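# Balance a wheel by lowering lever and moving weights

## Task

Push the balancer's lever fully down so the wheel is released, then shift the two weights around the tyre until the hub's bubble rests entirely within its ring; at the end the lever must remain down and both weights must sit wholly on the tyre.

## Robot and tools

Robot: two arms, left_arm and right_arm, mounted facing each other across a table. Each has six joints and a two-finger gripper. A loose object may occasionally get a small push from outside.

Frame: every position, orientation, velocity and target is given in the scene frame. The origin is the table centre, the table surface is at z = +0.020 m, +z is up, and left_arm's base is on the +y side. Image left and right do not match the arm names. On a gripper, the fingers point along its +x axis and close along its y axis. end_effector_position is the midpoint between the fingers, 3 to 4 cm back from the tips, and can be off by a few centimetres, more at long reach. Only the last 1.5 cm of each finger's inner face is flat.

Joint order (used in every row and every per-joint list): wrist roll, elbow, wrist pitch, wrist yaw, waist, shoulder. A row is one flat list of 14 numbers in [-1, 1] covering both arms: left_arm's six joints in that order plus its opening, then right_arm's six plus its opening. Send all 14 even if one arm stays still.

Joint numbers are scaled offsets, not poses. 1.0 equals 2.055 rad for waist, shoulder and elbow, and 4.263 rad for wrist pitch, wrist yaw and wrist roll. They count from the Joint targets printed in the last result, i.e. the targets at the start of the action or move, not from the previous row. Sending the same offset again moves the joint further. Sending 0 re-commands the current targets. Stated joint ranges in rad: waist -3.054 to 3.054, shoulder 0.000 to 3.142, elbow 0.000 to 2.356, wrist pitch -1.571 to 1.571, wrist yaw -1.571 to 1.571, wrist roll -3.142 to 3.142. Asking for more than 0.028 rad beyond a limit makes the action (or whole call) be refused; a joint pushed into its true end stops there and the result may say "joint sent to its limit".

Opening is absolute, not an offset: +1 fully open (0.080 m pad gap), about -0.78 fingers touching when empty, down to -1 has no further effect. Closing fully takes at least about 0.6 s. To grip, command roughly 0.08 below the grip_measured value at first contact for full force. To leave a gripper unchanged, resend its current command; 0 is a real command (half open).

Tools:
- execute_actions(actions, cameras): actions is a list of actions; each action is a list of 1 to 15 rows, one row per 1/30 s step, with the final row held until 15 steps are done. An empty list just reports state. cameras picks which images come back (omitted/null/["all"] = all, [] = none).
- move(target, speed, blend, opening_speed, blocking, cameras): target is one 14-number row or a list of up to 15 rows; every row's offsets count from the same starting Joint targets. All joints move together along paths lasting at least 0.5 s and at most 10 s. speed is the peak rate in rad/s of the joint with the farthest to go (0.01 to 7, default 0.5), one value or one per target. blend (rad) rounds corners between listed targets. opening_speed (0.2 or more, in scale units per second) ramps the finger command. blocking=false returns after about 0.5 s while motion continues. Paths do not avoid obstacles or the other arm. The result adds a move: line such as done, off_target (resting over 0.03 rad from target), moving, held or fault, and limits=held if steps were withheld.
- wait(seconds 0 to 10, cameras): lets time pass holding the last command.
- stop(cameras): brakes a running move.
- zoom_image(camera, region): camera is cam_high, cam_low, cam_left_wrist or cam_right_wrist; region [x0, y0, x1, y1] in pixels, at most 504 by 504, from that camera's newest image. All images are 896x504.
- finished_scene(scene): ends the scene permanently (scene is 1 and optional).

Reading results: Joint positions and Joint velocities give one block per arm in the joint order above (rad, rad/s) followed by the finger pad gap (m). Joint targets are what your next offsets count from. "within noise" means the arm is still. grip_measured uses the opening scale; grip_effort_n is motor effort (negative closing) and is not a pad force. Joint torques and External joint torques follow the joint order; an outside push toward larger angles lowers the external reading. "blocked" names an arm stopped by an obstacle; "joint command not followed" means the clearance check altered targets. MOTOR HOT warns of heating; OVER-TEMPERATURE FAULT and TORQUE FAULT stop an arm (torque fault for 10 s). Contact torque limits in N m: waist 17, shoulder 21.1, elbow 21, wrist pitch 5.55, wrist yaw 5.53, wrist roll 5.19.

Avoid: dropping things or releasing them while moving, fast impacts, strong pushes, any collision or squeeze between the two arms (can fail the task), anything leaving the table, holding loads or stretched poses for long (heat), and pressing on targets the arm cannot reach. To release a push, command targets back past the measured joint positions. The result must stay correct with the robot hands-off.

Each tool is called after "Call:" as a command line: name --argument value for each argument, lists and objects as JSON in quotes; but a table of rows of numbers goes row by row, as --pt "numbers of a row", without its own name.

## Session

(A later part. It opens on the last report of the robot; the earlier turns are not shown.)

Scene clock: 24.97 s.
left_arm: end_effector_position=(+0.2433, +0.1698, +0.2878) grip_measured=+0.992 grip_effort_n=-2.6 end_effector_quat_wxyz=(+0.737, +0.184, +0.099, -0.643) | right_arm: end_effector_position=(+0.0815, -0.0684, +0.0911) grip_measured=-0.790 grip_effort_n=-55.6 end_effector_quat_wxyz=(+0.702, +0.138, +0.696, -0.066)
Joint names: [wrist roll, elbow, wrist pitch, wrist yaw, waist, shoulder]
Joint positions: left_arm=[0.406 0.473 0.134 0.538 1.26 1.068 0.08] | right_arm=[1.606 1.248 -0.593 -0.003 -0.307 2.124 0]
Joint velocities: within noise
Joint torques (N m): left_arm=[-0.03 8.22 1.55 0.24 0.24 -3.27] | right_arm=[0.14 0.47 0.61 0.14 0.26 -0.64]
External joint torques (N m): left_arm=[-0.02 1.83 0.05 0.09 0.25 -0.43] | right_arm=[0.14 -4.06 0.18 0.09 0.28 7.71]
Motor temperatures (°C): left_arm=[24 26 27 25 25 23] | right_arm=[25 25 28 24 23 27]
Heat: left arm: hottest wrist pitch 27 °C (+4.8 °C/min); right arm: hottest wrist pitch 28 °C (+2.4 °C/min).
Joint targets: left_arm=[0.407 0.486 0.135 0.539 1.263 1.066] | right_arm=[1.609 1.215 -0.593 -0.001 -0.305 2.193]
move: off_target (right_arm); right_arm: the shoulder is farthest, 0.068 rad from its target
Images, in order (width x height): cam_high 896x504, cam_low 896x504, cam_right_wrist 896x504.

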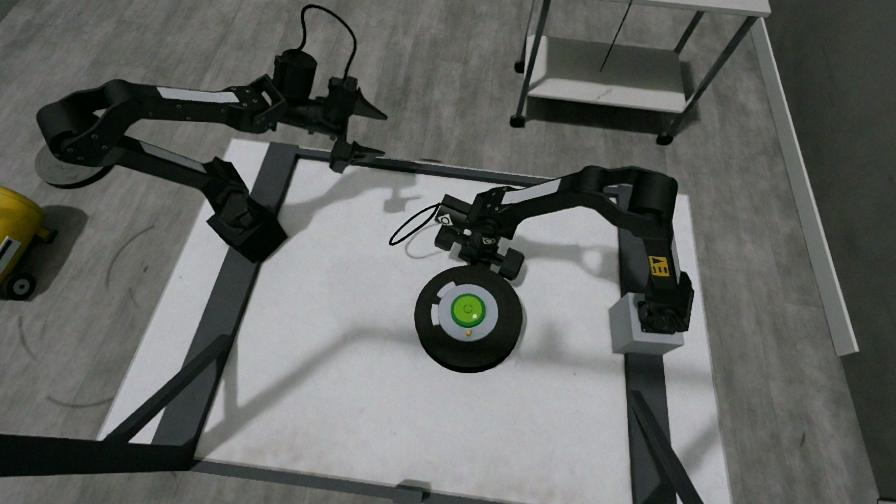

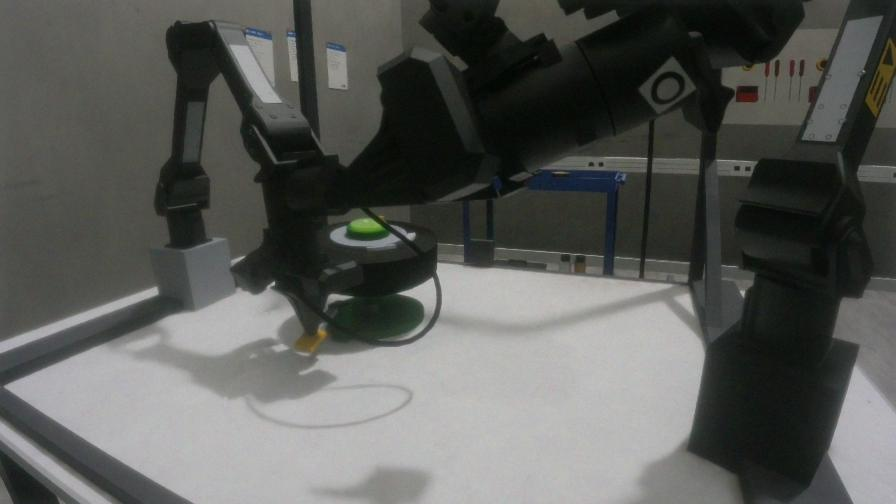

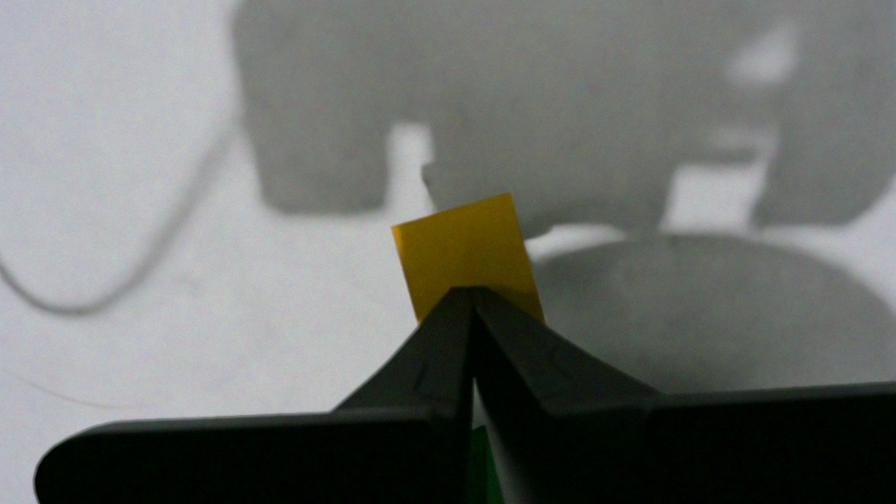

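Call:
move --pt "0 0 0 0 0 0 1 0 0.0336 -0.0481 0 0 -0.0662 -0.8" --pt "0 0 0 0 0 0 1 0 0.091 -0.0983 0 0 -0.1124 -0.8" --speed '[0.25,0.4]' --cameras '["cam_right_wrist","cam_low","cam_high"]'

Scene clock: 27.23 s.
left_arm: end_effector_position=(+0.2433, +0.1698, +0.2878) grip_measured=+0.992 grip_effort_n=-2.6 end_effector_quat_wxyz=(+0.737, +0.184, +0.099, -0.643) | right_arm: end_effector_position=(+0.0742, -0.0943, +0.1740) grip_measured=-0.790 grip_effort_n=-55.6 end_effector_quat_wxyz=(+0.699, +0.095, +0.701, -0.108)
Joint names: [wrist roll, elbow, wrist pitch, wrist yaw, waist, shoulder]
Joint positions: left_arm=[0.406 0.473 0.134 0.538 1.26 1.068 0.08] | right_arm=[1.606 1.393 -1.01 0 -0.305 1.974 0]
Joint velocities: within noise
Joint torques (N m): left_arm=[-0.01 8.2 1.54 0.21 0.31 -3.28] | right_arm=[0.11 5.12 0.2 0.06 0.13 -9.09]
External joint torques (N m): left_arm=[-0.01 1.83 0.04 0.06 0.31 -0.43] | right_arm=[0.11 0.07 -0.05 0.01 0.12 -1.17]
Motor temperatures (°C): left_arm=[24 26 27 25 25 23] | right_arm=[25 25 28 24 23 27]
Heat: left arm: hottest wrist pitch 27 °C (+4.4 °C/min); right arm: hottest wrist pitch 28 °C (+2.2 °C/min).
Joint targets: left_arm=[0.407 0.486 0.135 0.539 1.263 1.066] | right_arm=[1.609 1.403 -1.012 -0.001 -0.305 1.962]
move: done
Images, in order (width x height): cam_high 896x504, cam_low 896x504, cam_right_wrist 896x504.

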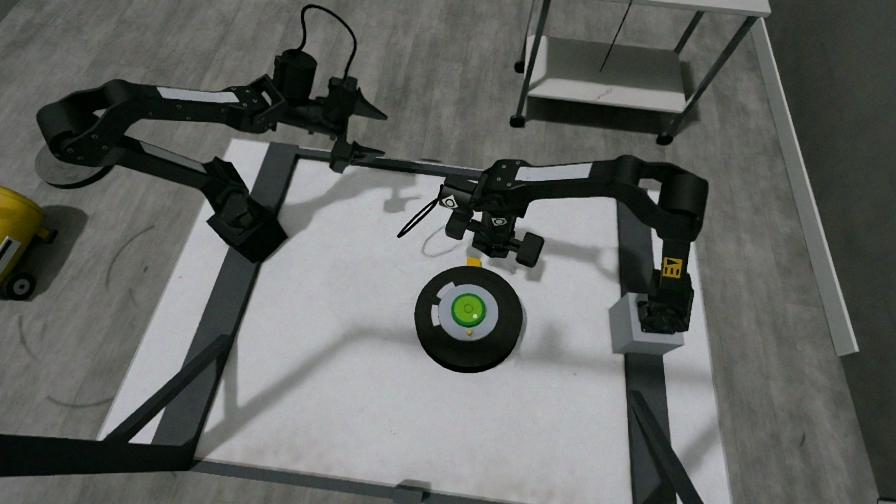

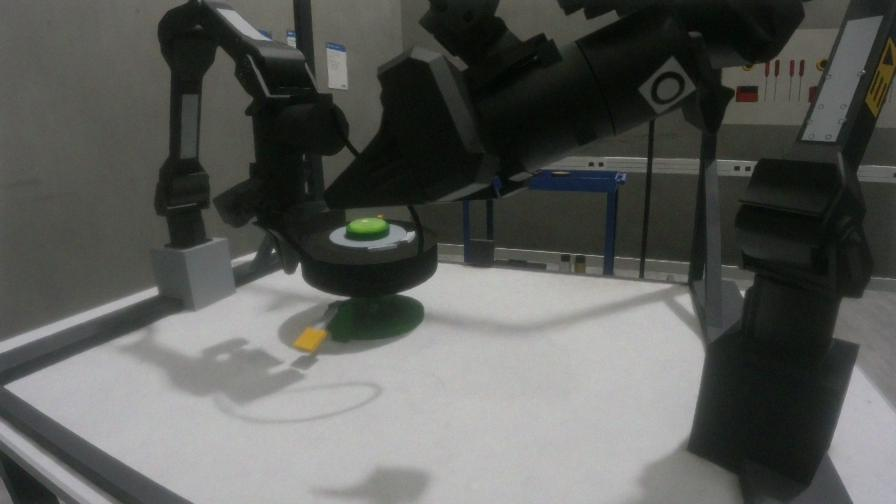

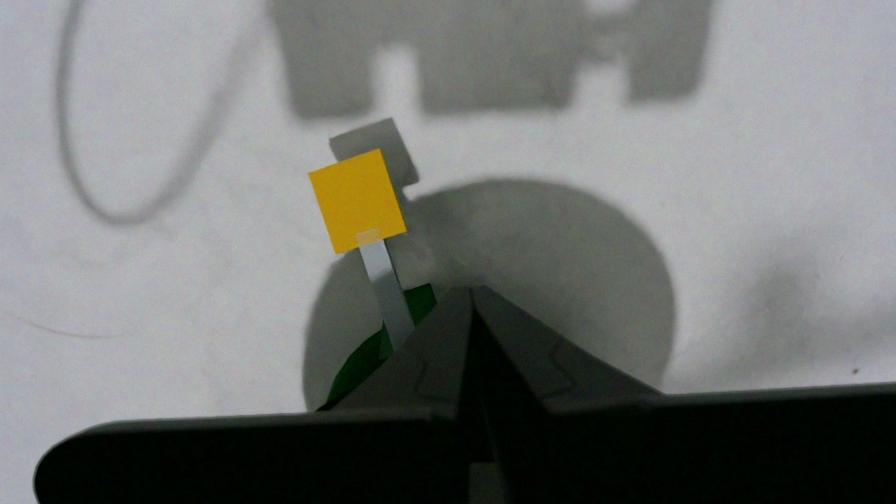

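Call:
move --pt "0 0 0 0 0 0 1 0 0.347 -0.102 0 0 0.014 -0.8" --pt "0 0 0 0 0 0 1 -0.377 0.347 -0.102 0 0.130 0.014 1" --speed '[0.8,1.2]' --blend 0.15 --cameras '["cam_right_wrist","cam_low","cam_high"]'

Call:
zoom_image --camera "cam_right_wrist" --region '[200, 120, 600, 440]'

Scene clock: 31.53 s.
left_arm: end_effector_position=(+0.2433, +0.1698, +0.2878) grip_measured=+0.992 grip_effort_n=-2.6 end_effector_quat_wxyz=(+0.737, +0.184, +0.099, -0.643) | right_arm: end_effector_position=(-0.0211, -0.0250, +0.3517) grip_measured=+0.986 grip_effort_n=13.7 end_effector_quat_wxyz=(+0.554, -0.438, +0.434, +0.560)
Joint names: [wrist roll, elbow, wrist pitch, wrist yaw, waist, shoulder]
Joint positions: left_arm=[0.406 0.473 0.134 0.538 1.26 1.068 0.08] | right_arm=[0.004 2.104 -1.446 0 -0.038 1.986 0.079]
Joint velocities: within noise
Joint torques (N m): left_arm=[-0.01 8.23 1.54 0.2 0.25 -3.23] | right_arm=[-0.07 5.72 0.85 0.02 0.04 -7.73]
External joint torques (N m): left_arm=[-0.01 1.84 0.03 0.05 0.25 -0.35] | right_arm=[-0.07 0.33 0.15 0.02 0.03 0.58]
Motor temperatures (°C): left_arm=[24 26 27 25 25 23] | right_arm=[25 25 28 24 23 28]
Heat: left arm: hottest wrist pitch 27 °C (+3.8 °C/min); right arm: hottest shoulder 28 °C (+7.6 °C/min).
Joint targets: left_arm=[0.407 0.486 0.135 0.539 1.263 1.066] | right_arm=[0.002 2.116 -1.446 -0.001 -0.038 1.990]
move: done
Images, in order (width x height): cam_high 896x504, cam_low 896x504, cam_right_wrist 896x504.

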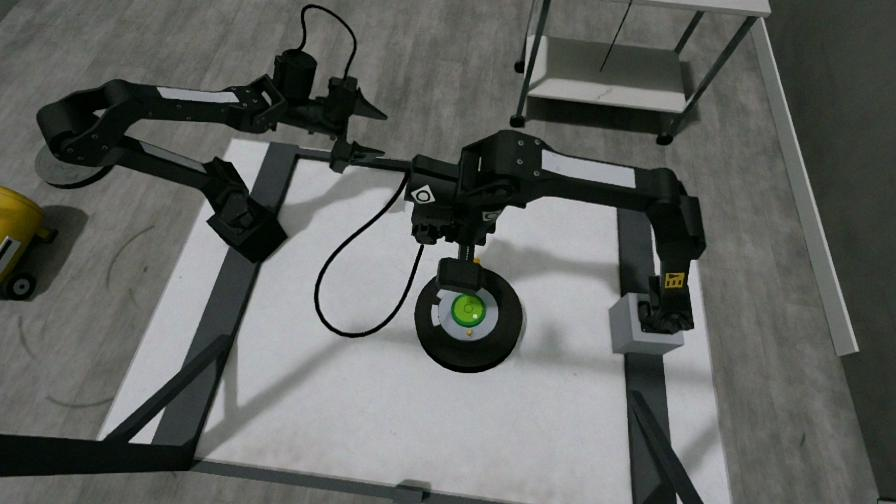

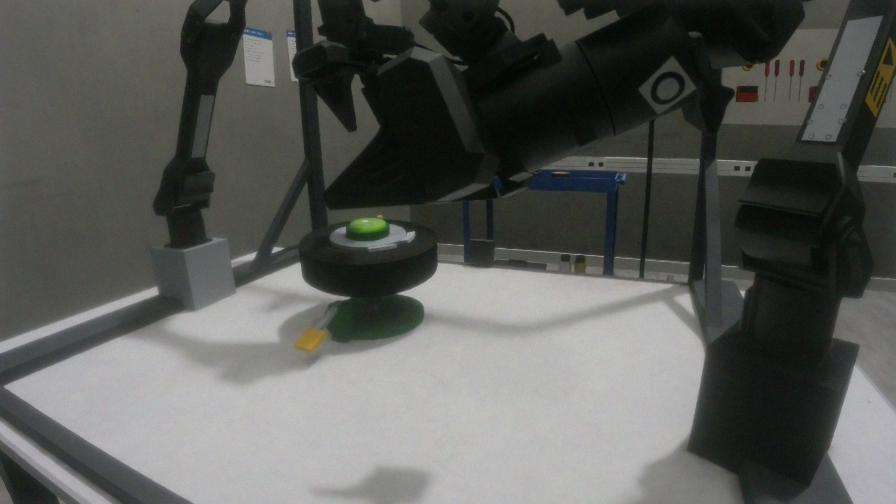

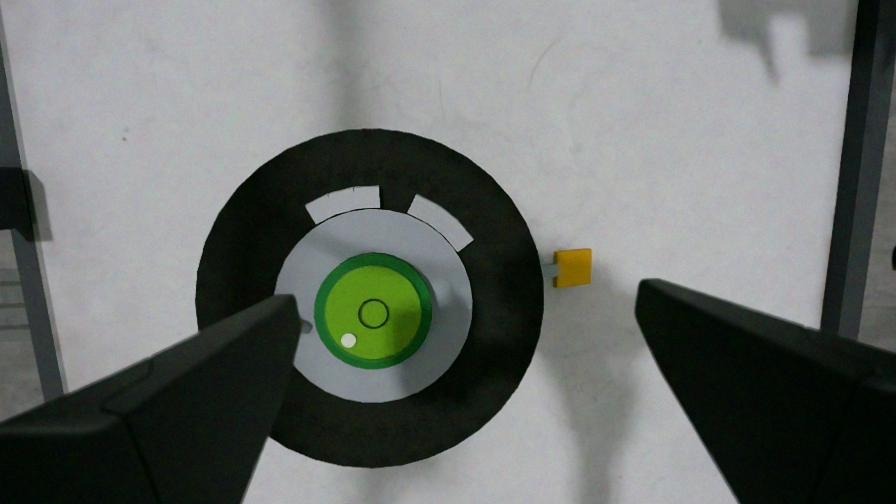

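Scaled by 1.260 from the camera's 896x504 image, which has a finer 1280x720 frame.

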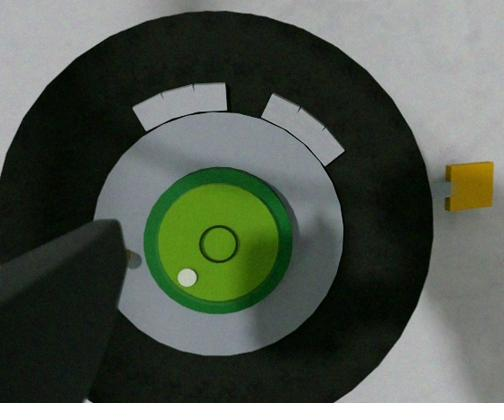

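Call:
zoom_image --camera "cam_low" --region '[320, 205, 440, 265]'

Call:
zoom_image --camera "cam_right_wrist" --region '[290, 170, 490, 280]'

Scaled by 4.200 from the camera's 896x504 image, which has a finer 1280x720 frame.

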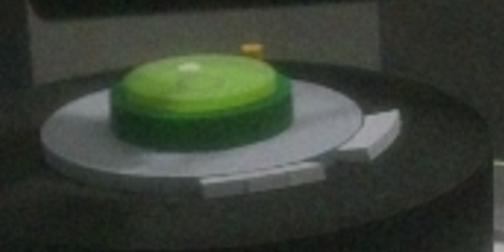

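Scaled by 2.520 from the camera's 896x504 image, which has a finer 1280x720 frame.

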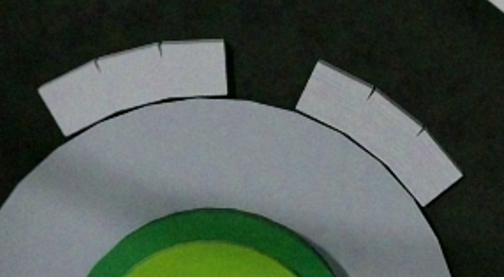

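Call:
move --target '[0,0,0,0,0,0,1,0.1579,-0.0788,0.0284,0,-0.0024,0.1022,0.55]' --speed 0.6 --cameras '["cam_right_wrist","cam_low","cam_high"]'

Scene clock: 35.60 s.
left_arm: end_effector_position=(+0.2433, +0.1698, +0.2878) grip_measured=+0.992 grip_effort_n=-2.6 end_effector_quat_wxyz=(+0.737, +0.184, +0.099, -0.643) | right_arm: end_effector_position=(-0.0203, -0.0129, +0.2284) grip_measured=+0.553 grip_effort_n=-15.6 end_effector_quat_wxyz=(+0.635, -0.311, +0.635, +0.312)
Joint names: [wrist roll, elbow, wrist pitch, wrist yaw, waist, shoulder]
Joint positions: left_arm=[0.406 0.473 0.134 0.538 1.26 1.068 0.08] | right_arm=[0.671 1.956 -1.328 0 -0.04 2.198 0.06]
Joint velocities: within noise
Joint torques (N m): left_arm=[-0.02 8.15 1.56 0.22 0.31 -3.32] | right_arm=[0.15 4.29 0.64 0.03 -0.18 -9.29]
External joint torques (N m): left_arm=[-0.02 1.74 0.04 0.07 0.29 -0.45] | right_arm=[0.15 -1.06 0.33 -0.01 -0.12 0.29]
Motor temperatures (°C): left_arm=[24 27 28 25 25 23] | right_arm=[25 26 28 24 23 29]
Heat: left arm: hottest wrist pitch 28 °C (+5.1 °C/min); right arm: hottest shoulder 29 °C (+8.4 °C/min).
Joint targets: left_arm=[0.407 0.486 0.135 0.539 1.263 1.066] | right_arm=[0.675 1.954 -1.326 -0.001 -0.043 2.200]
move: done
Images, in order (width x height): cam_high 896x504, cam_low 896x504, cam_right_wrist 896x504.

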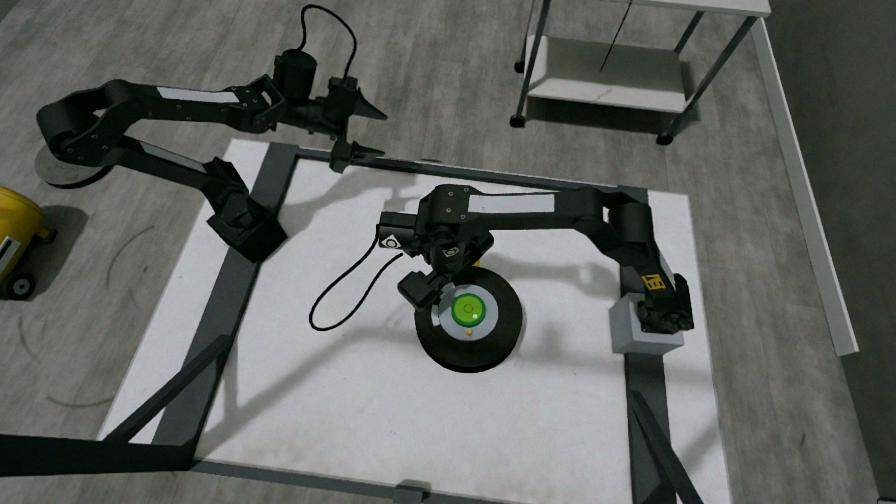

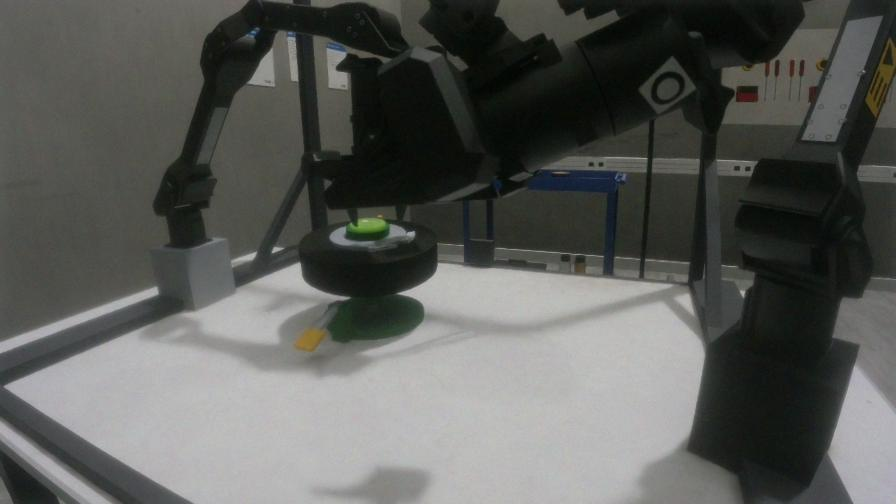

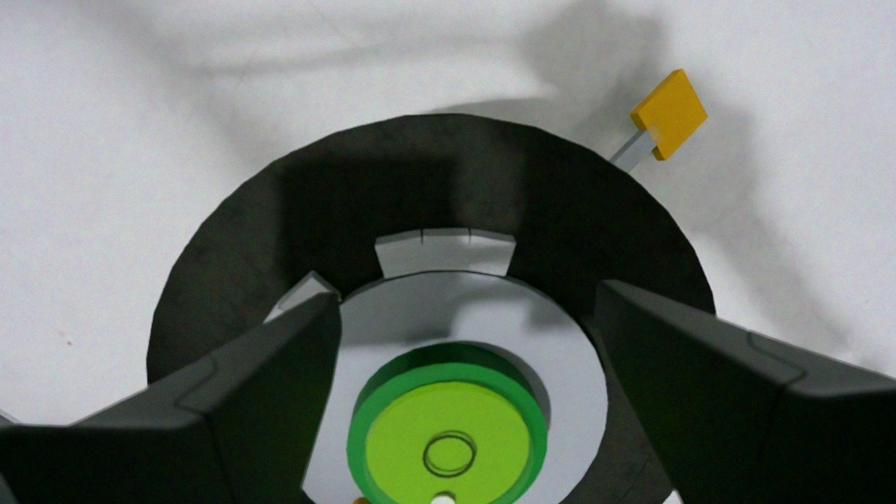

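Call:
move --target '[0,0,0,0,0,0,1,0.0035,-0.0348,0.0193,0,0.0071,0.0047,0.55]' --speed 0.3 --cameras '["cam_right_wrist"]'

Scene clock: 37.27 s.
left_arm: end_effector_position=(+0.2433, +0.1698, +0.2878) grip_measured=+0.992 grip_effort_n=-2.6 end_effector_quat_wxyz=(+0.737, +0.184, +0.099, -0.643) | right_arm: end_effector_position=(-0.0249, -0.0112, +0.2074) grip_measured=+0.553 grip_effort_n=-15.1 end_effector_quat_wxyz=(+0.636, -0.309, +0.635, +0.312)
Joint names: [wrist roll, elbow, wrist pitch, wrist yaw, waist, shoulder]
Joint positions: left_arm=[0.406 0.473 0.134 0.538 1.26 1.068 0.08] | right_arm=[0.686 1.886 -1.246 0 -0.029 2.206 0.06]
Joint velocities: within noise
Joint torques (N m): left_arm=[-0.05 8.18 1.58 0.22 0.28 -3.28] | right_arm=[0.16 4.13 0.66 0.05 0.21 -9.07]
External joint torques (N m): left_arm=[-0.05 1.77 0.06 0.08 0.28 -0.41] | right_arm=[0.16 -1.21 0.36 0.02 0.19 0.62]
Motor temperatures (°C): left_arm=[24 27 28 25 25 23] | right_arm=[25 26 28 24 23 29]
Heat: left arm: hottest wrist pitch 28 °C (+4.8 °C/min); right arm: hottest shoulder 29 °C (+8.1 °C/min).
Joint targets: left_arm=[0.407 0.486 0.135 0.539 1.263 1.066] | right_arm=[0.690 1.882 -1.243 -0.001 -0.028 2.210]
move: done
Images, in order (width x height): cam_right_wrist 896x504.

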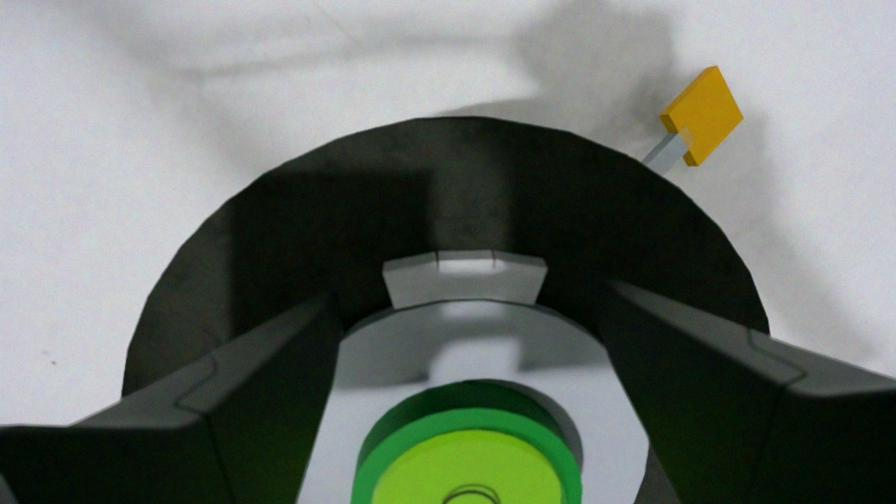

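Call:
move --target '[0,0,0,0,0,0,1,0,-0.0229,0.0128,0,0,0.0036,0.55]' --speed 0.2 --cameras '["cam_right_wrist","cam_low"]'

Scene clock: 38.60 s.
left_arm: end_effector_position=(+0.2433, +0.1698, +0.2878) grip_measured=+0.992 grip_effort_n=-2.6 end_effector_quat_wxyz=(+0.737, +0.184, +0.099, -0.643) | right_arm: end_effector_position=(-0.0249, -0.0110, +0.1930) grip_measured=+0.553 grip_effort_n=-15.1 end_effector_quat_wxyz=(+0.636, -0.308, +0.635, +0.312)
Joint names: [wrist roll, elbow, wrist pitch, wrist yaw, waist, shoulder]
Joint positions: left_arm=[0.406 0.473 0.134 0.538 1.26 1.068 0.08] | right_arm=[0.686 1.839 -1.192 0 -0.029 2.213 0.06]
Joint velocities: within noise
Joint torques (N m): left_arm=[-0.05 8.17 1.55 0.24 0.24 -3.3] | right_arm=[0.16 4.06 0.66 0.04 0.17 -9.01]
External joint torques (N m): left_arm=[-0.05 1.73 0.03 0.09 0.24 -0.41] | right_arm=[0.16 -1.25 0.36 0.01 0.17 0.65]
Motor temperatures (°C): left_arm=[24 27 28 25 25 23] | right_arm=[25 26 28 24 23 29]
Heat: left arm: hottest wrist pitch 28 °C (+4.7 °C/min); right arm: hottest shoulder 29 °C (+7.8 °C/min).
Joint targets: left_arm=[0.407 0.486 0.135 0.539 1.263 1.066] | right_arm=[0.690 1.835 -1.189 -0.001 -0.028 2.218]
move: done
Images, in order (width x height): cam_low 896x504, cam_right_wrist 896x504.

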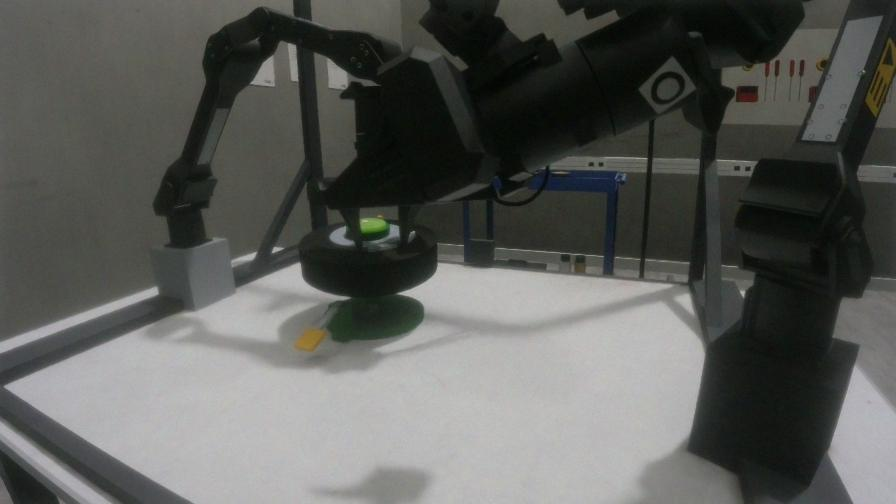

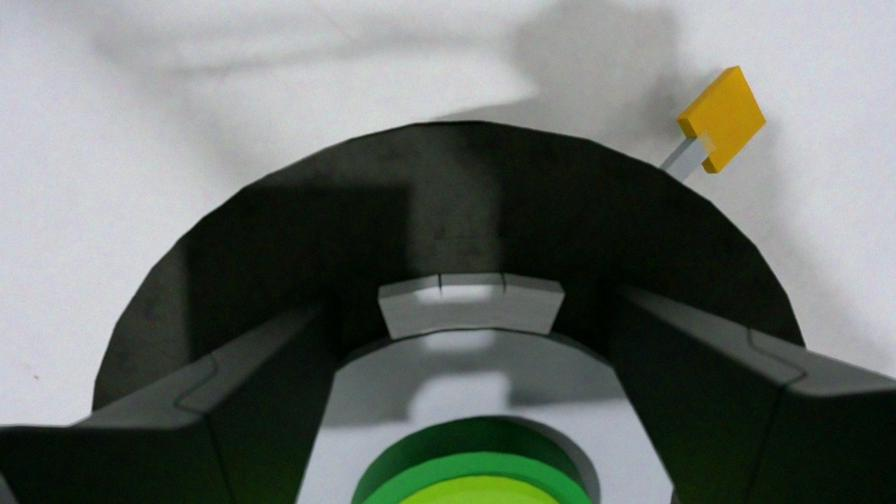

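Call:
move --target '[0,0,0,0,0,0,1,0,-0.0073,0.0041,0,0,0.0012,0.55]' --speed 0.1 --cameras '["cam_right_wrist"]'

Call:
zoom_image --camera "cam_right_wrist" --region '[280, 200, 680, 420]'

Scene clock: 39.73 s.
left_arm: end_effector_position=(+0.2433, +0.1698, +0.2878) grip_measured=+0.992 grip_effort_n=-2.6 end_effector_quat_wxyz=(+0.737, +0.184, +0.099, -0.643) | right_arm: end_effector_position=(-0.0255, -0.0106, +0.1906) grip_measured=+0.553 grip_effort_n=-15.1 end_effector_quat_wxyz=(+0.636, -0.307, +0.635, +0.314)
Joint names: [wrist roll, elbow, wrist pitch, wrist yaw, waist, shoulder]
Joint positions: left_arm=[0.406 0.473 0.134 0.538 1.26 1.068 0.08] | right_arm=[0.686 1.829 -1.179 -0.003 -0.029 2.213 0.06]
Joint velocities: within noise
Joint torques (N m): left_arm=[-0.02 8.27 1.55 0.19 0.25 -3.22] | right_arm=[0.16 3.53 1.09 0.1 0.22 -8.69]
External joint torques (N m): left_arm=[-0.02 1.94 0.06 0.04 0.26 -0.41] | right_arm=[0.16 -1.84 0.77 0.08 0.19 1.08]
Motor temperatures (°C): left_arm=[24 27 28 25 25 23] | right_arm=[25 26 28 24 23 29]
Heat: left arm: hottest wrist pitch 28 °C (+4.5 °C/min); right arm: hottest shoulder 29 °C (+7.6 °C/min).
Joint targets: left_arm=[0.407 0.486 0.135 0.539 1.263 1.066] | right_arm=[0.690 1.820 -1.171 -0.001 -0.028 2.220]
move: done
Images, in order (width x height): cam_right_wrist 896x504.

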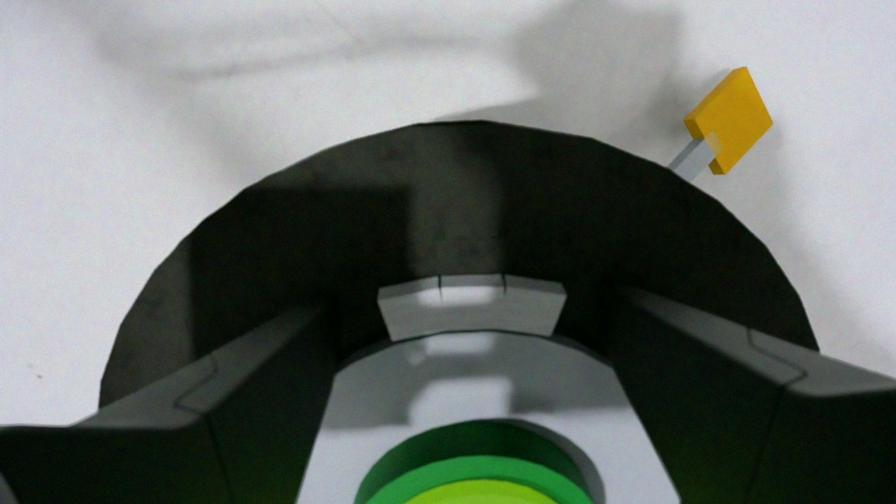

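Scaled by 1.260 from the camera's 896x504 image, which has a finer 1280x720 frame.

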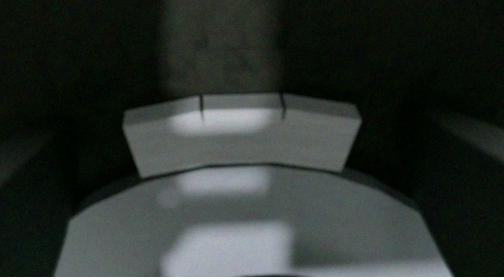

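Call:
move --pt "0 0 0 0 0 0 1 0 0.0027 -0.0014 0 0 -0.0004 0.55" --pt "0 0 0 0 0 0 1 0 0.0027 -0.0014 0 0 -0.0004 0.0" --speed 0.1 --opening_speed 0.5 --cameras '["cam_right_wrist"]'

Scene clock: 42.07 s.
left_arm: end_effector_position=(+0.2433, +0.1698, +0.2878) grip_measured=+0.992 grip_effort_n=-2.6 end_effector_quat_wxyz=(+0.737, +0.184, +0.099, -0.643) | right_arm: end_effector_position=(-0.0261, -0.0091, +0.1906) grip_measured=+0.051 grip_effort_n=-83.5 end_effector_quat_wxyz=(+0.637, -0.305, +0.634, +0.316)
Joint names: [wrist roll, elbow, wrist pitch, wrist yaw, waist, shoulder]
Joint positions: left_arm=[0.406 0.473 0.134 0.538 1.26 1.068 0.08] | right_arm=[0.687 1.829 -1.171 -0.003 -0.028 2.213 0.037]
Joint velocities: within noise
Joint torques (N m): left_arm=[-0.04 8.27 1.54 0.23 0.43 -3.31] | right_arm=[0.11 4.1 -0.01 0.12 -0.05 -8.76]
External joint torques (N m): left_arm=[-0.04 1.91 0.04 0.09 0.4 -0.46] | right_arm=[0.11 -1.28 -0.34 0.09 -0.11 1.02]
Motor temperatures (°C): left_arm=[24 28 28 25 25 23] | right_arm=[25 26 28 24 23 29]
Heat: left arm: hottest elbow 28 °C (+10.0 °C/min); right arm: hottest shoulder 29 °C (+7.1 °C/min).
Joint targets: left_arm=[0.407 0.486 0.135 0.539 1.263 1.066] | right_arm=[0.690 1.826 -1.177 -0.001 -0.028 2.219]
move: done
Images, in order (width x height): cam_right_wrist 896x504.

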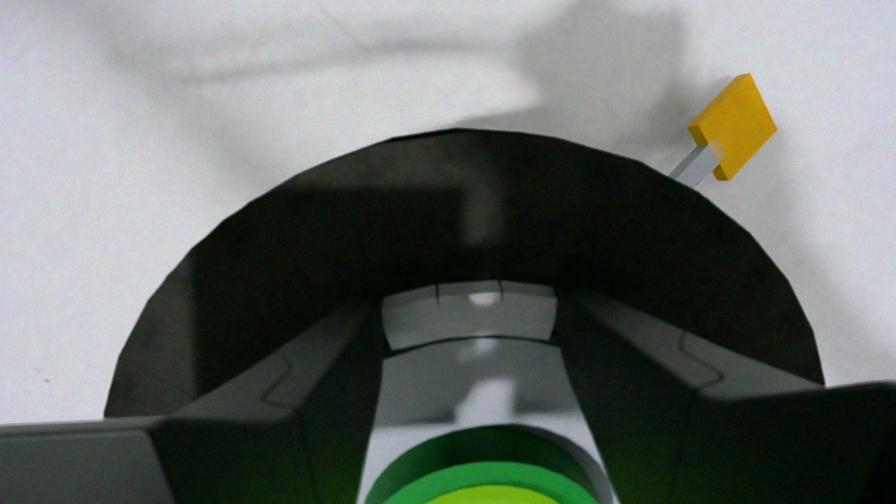

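Call:
move --target '[0,0,0,0,0,0,1,0,0.0626,-0.0335,0,0,-0.0066,0.0]' --speed 0.2

Scene clock: 43.53 s.
left_arm: end_effector_position=(+0.2433, +0.1698, +0.2878) grip_measured=+0.992 grip_effort_n=-2.6 end_effector_quat_wxyz=(+0.737, +0.184, +0.099, -0.643) | right_arm: end_effector_position=(-0.0246, -0.0138, +0.2191) grip_measured=+0.051 grip_effort_n=-83.5 end_effector_quat_wxyz=(+0.633, -0.315, +0.638, +0.304)
Joint names: [wrist roll, elbow, wrist pitch, wrist yaw, waist, shoulder]
Joint positions: left_arm=[0.406 0.473 0.134 0.538 1.26 1.068 0.08] | right_arm=[0.688 1.943 -1.318 0.001 -0.029 2.213 0.037]
Joint velocities: within noise
Joint torques (N m): left_arm=[-0.03 8.21 1.57 0.23 0.39 -3.3] | right_arm=[0.11 5.62 0.23 0.01 0.16 -10.34]
External joint torques (N m): left_arm=[-0.02 1.8 0.05 0.08 0.4 -0.44] | right_arm=[0.11 0.25 -0.07 -0.02 0.09 -0.67]
Motor temperatures (°C): left_arm=[24 28 28 25 25 23] | right_arm=[25 26 27 24 23 29]
Heat: left arm: hottest elbow 28 °C (+9.6 °C/min); right arm: hottest shoulder 29 °C (+6.9 °C/min).
Joint targets: left_arm=[0.407 0.486 0.135 0.539 1.263 1.066] | right_arm=[0.690 1.954 -1.320 -0.001 -0.028 2.206]
move: done

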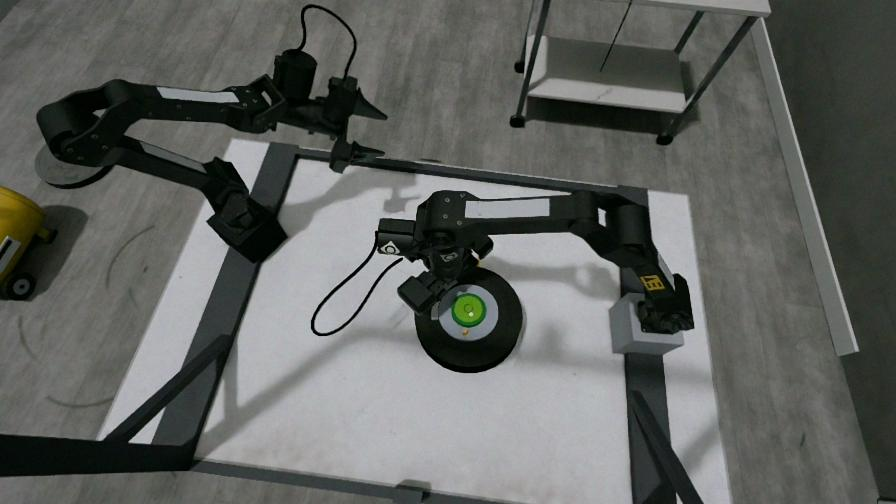

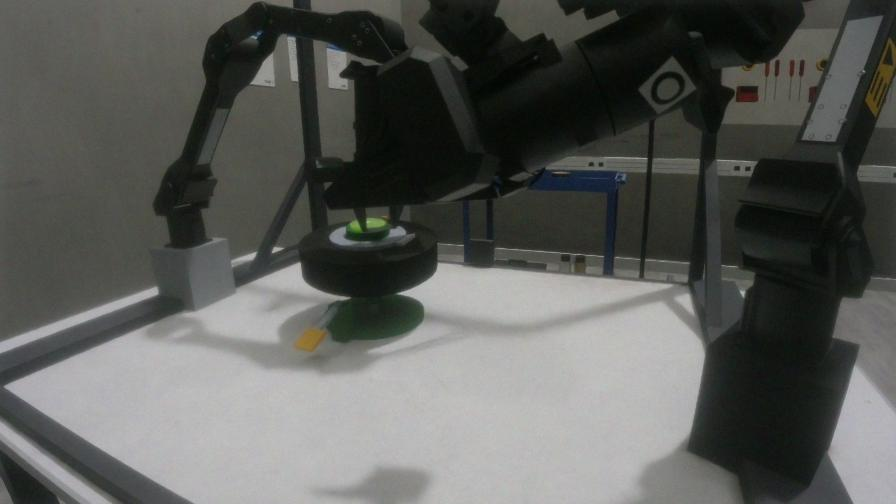

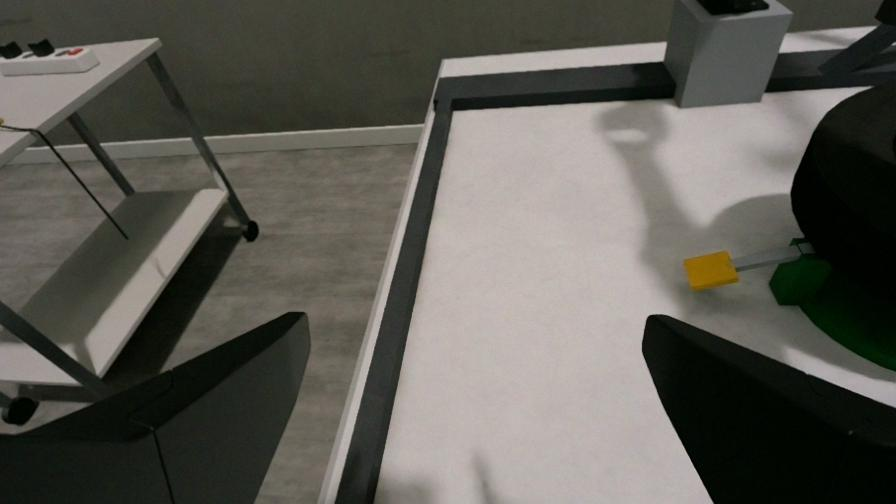

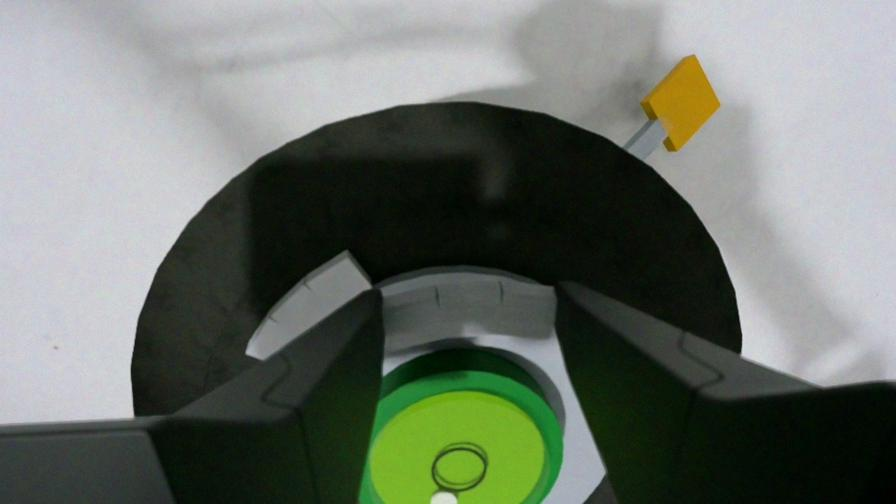

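Call:
zoom_image --camera "cam_high" --region '[410, 260, 530, 380]'

Call:
zoom_image --camera "cam_right_wrist" --region '[340, 340, 600, 504]'

Scaled by 4.200 from the camera's 896x504 image, which has a finer 1280x720 frame.

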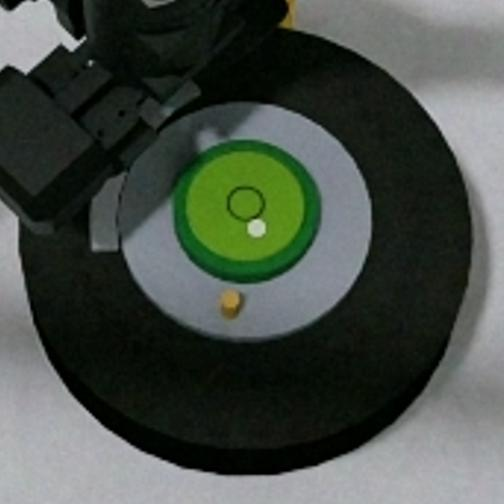

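Scaled by 1.938 from the camera's 896x504 image, which has a finer 1280x720 frame.

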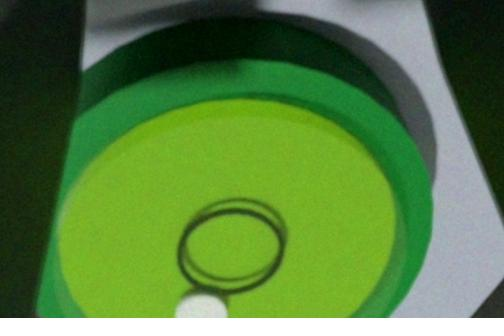

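Call:
move --pt "0 0 0 0 0 0 1 0 0.0528 -0.0242 0 0 0.0021 0.0" --pt "0 0 0 0 0 0 1 -0.5813 -0.1865 0.0131 0 0.146 -0.1599 0.0" --speed '[0.4,0.9]' --blend 0.03

Call:
zoom_image --camera "cam_right_wrist" --region '[300, 200, 700, 504]'

Scene clock: 49.03 s.
left_arm: end_effector_position=(+0.2433, +0.1698, +0.2878) grip_measured=+0.992 grip_effort_n=-2.6 end_effector_quat_wxyz=(+0.737, +0.184, +0.099, -0.643) | right_arm: end_effector_position=(-0.1265, -0.1061, +0.2462) grip_measured=+0.051 grip_effort_n=-83.5 end_effector_quat_wxyz=(+0.192, +0.682, +0.183, -0.681)
Joint names: [wrist roll, elbow, wrist pitch, wrist yaw, waist, shoulder]
Joint positions: left_arm=[0.406 0.473 0.134 0.538 1.26 1.068 0.08] | right_arm=[-1.784 1.575 -1.266 0.001 0.27 1.892 0.037]
Joint velocities: within noise
Joint torques (N m): left_arm=[-0.02 8.22 1.55 0.2 0.26 -3.24] | right_arm=[-0.16 3.97 0.51 -0.07 0.22 -9.15]
External joint torques (N m): left_arm=[-0.02 1.84 0.04 0.05 0.27 -0.39] | right_arm=[-0.16 -1.41 0.26 -0.02 0.26 -1.42]
Motor temperatures (°C): left_arm=[24 28 28 25 25 23] | right_arm=[25 26 27 24 23 30]
Heat: left arm: hottest elbow 28 °C (+8.6 °C/min); right arm: hottest shoulder 30 °C (+7.3 °C/min).
Joint targets: left_arm=[0.407 0.486 0.135 0.539 1.263 1.066] | right_arm=[-1.788 1.571 -1.264 -0.001 0.272 1.877]
move: done

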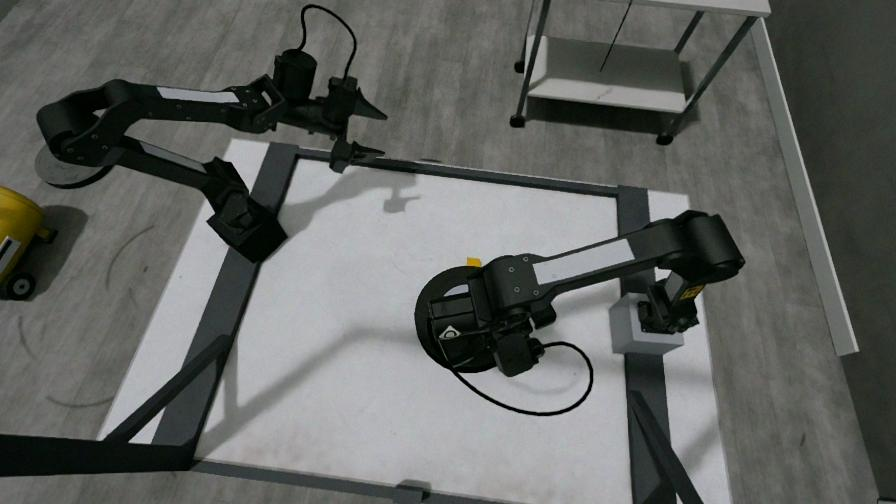

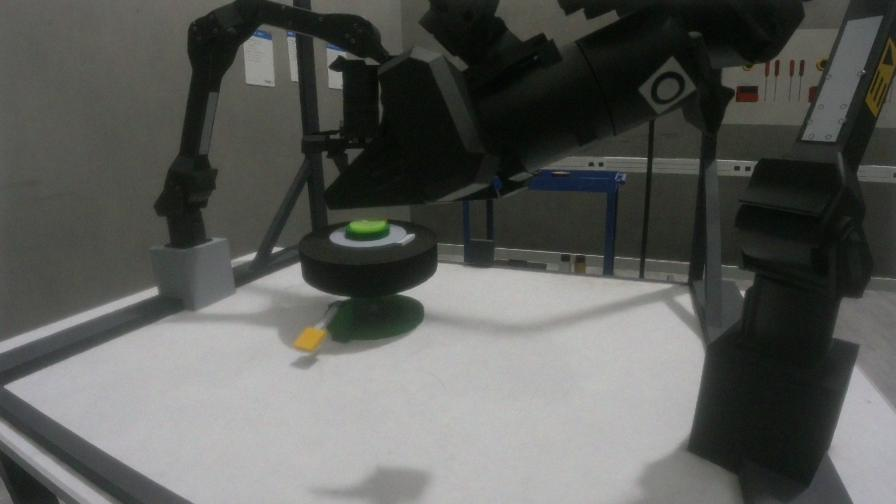

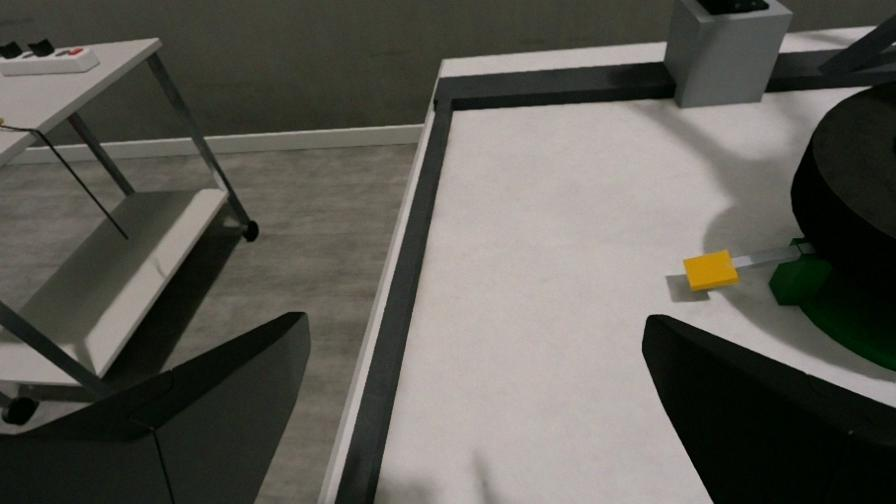

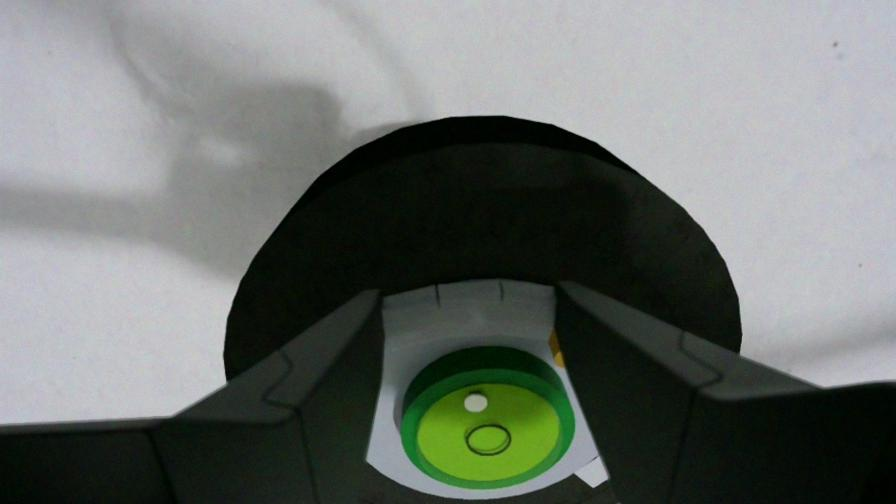

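Scaled by 1.260 from the camera's 896x504 image, which has a finer 1280x720 frame.

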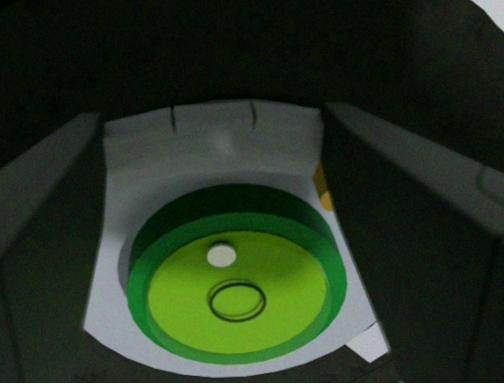

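Call:
move --target '[0,0,0,0,0,0,1,0.4546,0.051,-0.0226,0,-0.0847,-0.1127,0.0]' --speed 1.0 --cameras '["cam_right_wrist"]'

Call:
zoom_image --camera "cam_right_wrist" --region '[320, 60, 560, 280]'

Scene clock: 52.50 s.
left_arm: end_effector_position=(+0.2433, +0.1698, +0.2878) grip_measured=+0.992 grip_effort_n=-2.6 end_effector_quat_wxyz=(+0.737, +0.184, +0.099, -0.643) | right_arm: end_effector_position=(-0.0657, -0.1093, +0.3450) grip_measured=+0.051 grip_effort_n=-83.5 end_effector_quat_wxyz=(+0.541, -0.437, +0.449, +0.561)
Joint names: [wrist roll, elbow, wrist pitch, wrist yaw, waist, shoulder]
Joint positions: left_arm=[0.406 0.473 0.134 0.538 1.26 1.068 0.08] | right_arm=[0.145 1.665 -1.36 0.001 0.1 1.658 0.037]
Joint velocities: within noise
Joint torques (N m): left_arm=[-0.01 8.22 1.54 0.23 0.33 -3.34] | right_arm=[0.17 5.86 0.82 0 -0.2 -7.41]
External joint torques (N m): left_arm=[0 1.91 0.06 0.09 0.33 -0.52] | right_arm=[0.17 0.22 0.14 -0.02 -0.18 -1.11]
Motor temperatures (°C): left_arm=[24 28 28 25 25 23] | right_arm=[25 26 27 24 23 30]
Heat: left arm: hottest elbow 28 °C (+8.0 °C/min); right arm: hottest shoulder 30 °C (+6.9 °C/min).
Joint targets: left_arm=[0.407 0.486 0.135 0.539 1.263 1.066] | right_arm=[0.150 1.676 -1.360 -0.001 0.098 1.646]
move: done
Images, in order (width x height): cam_right_wrist 896x504.

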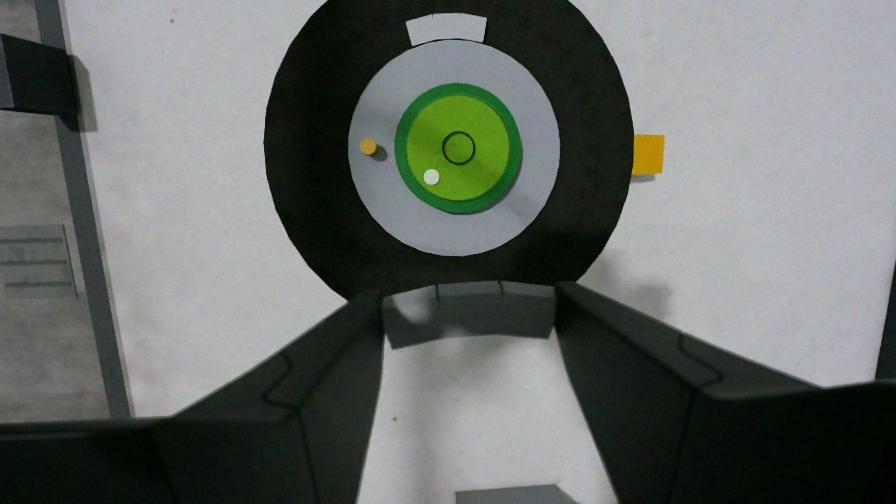

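Scaled by 2.100 from the camera's 896x504 image, which has a finer 1280x720 frame.

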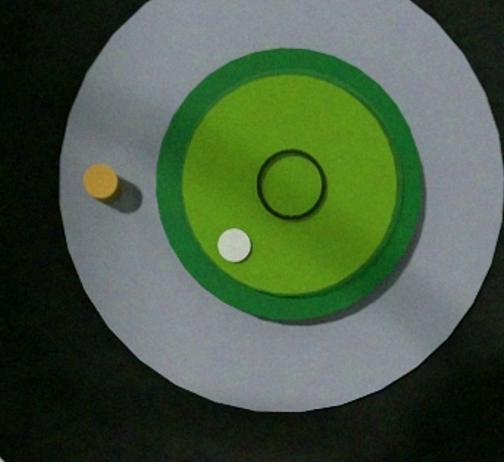

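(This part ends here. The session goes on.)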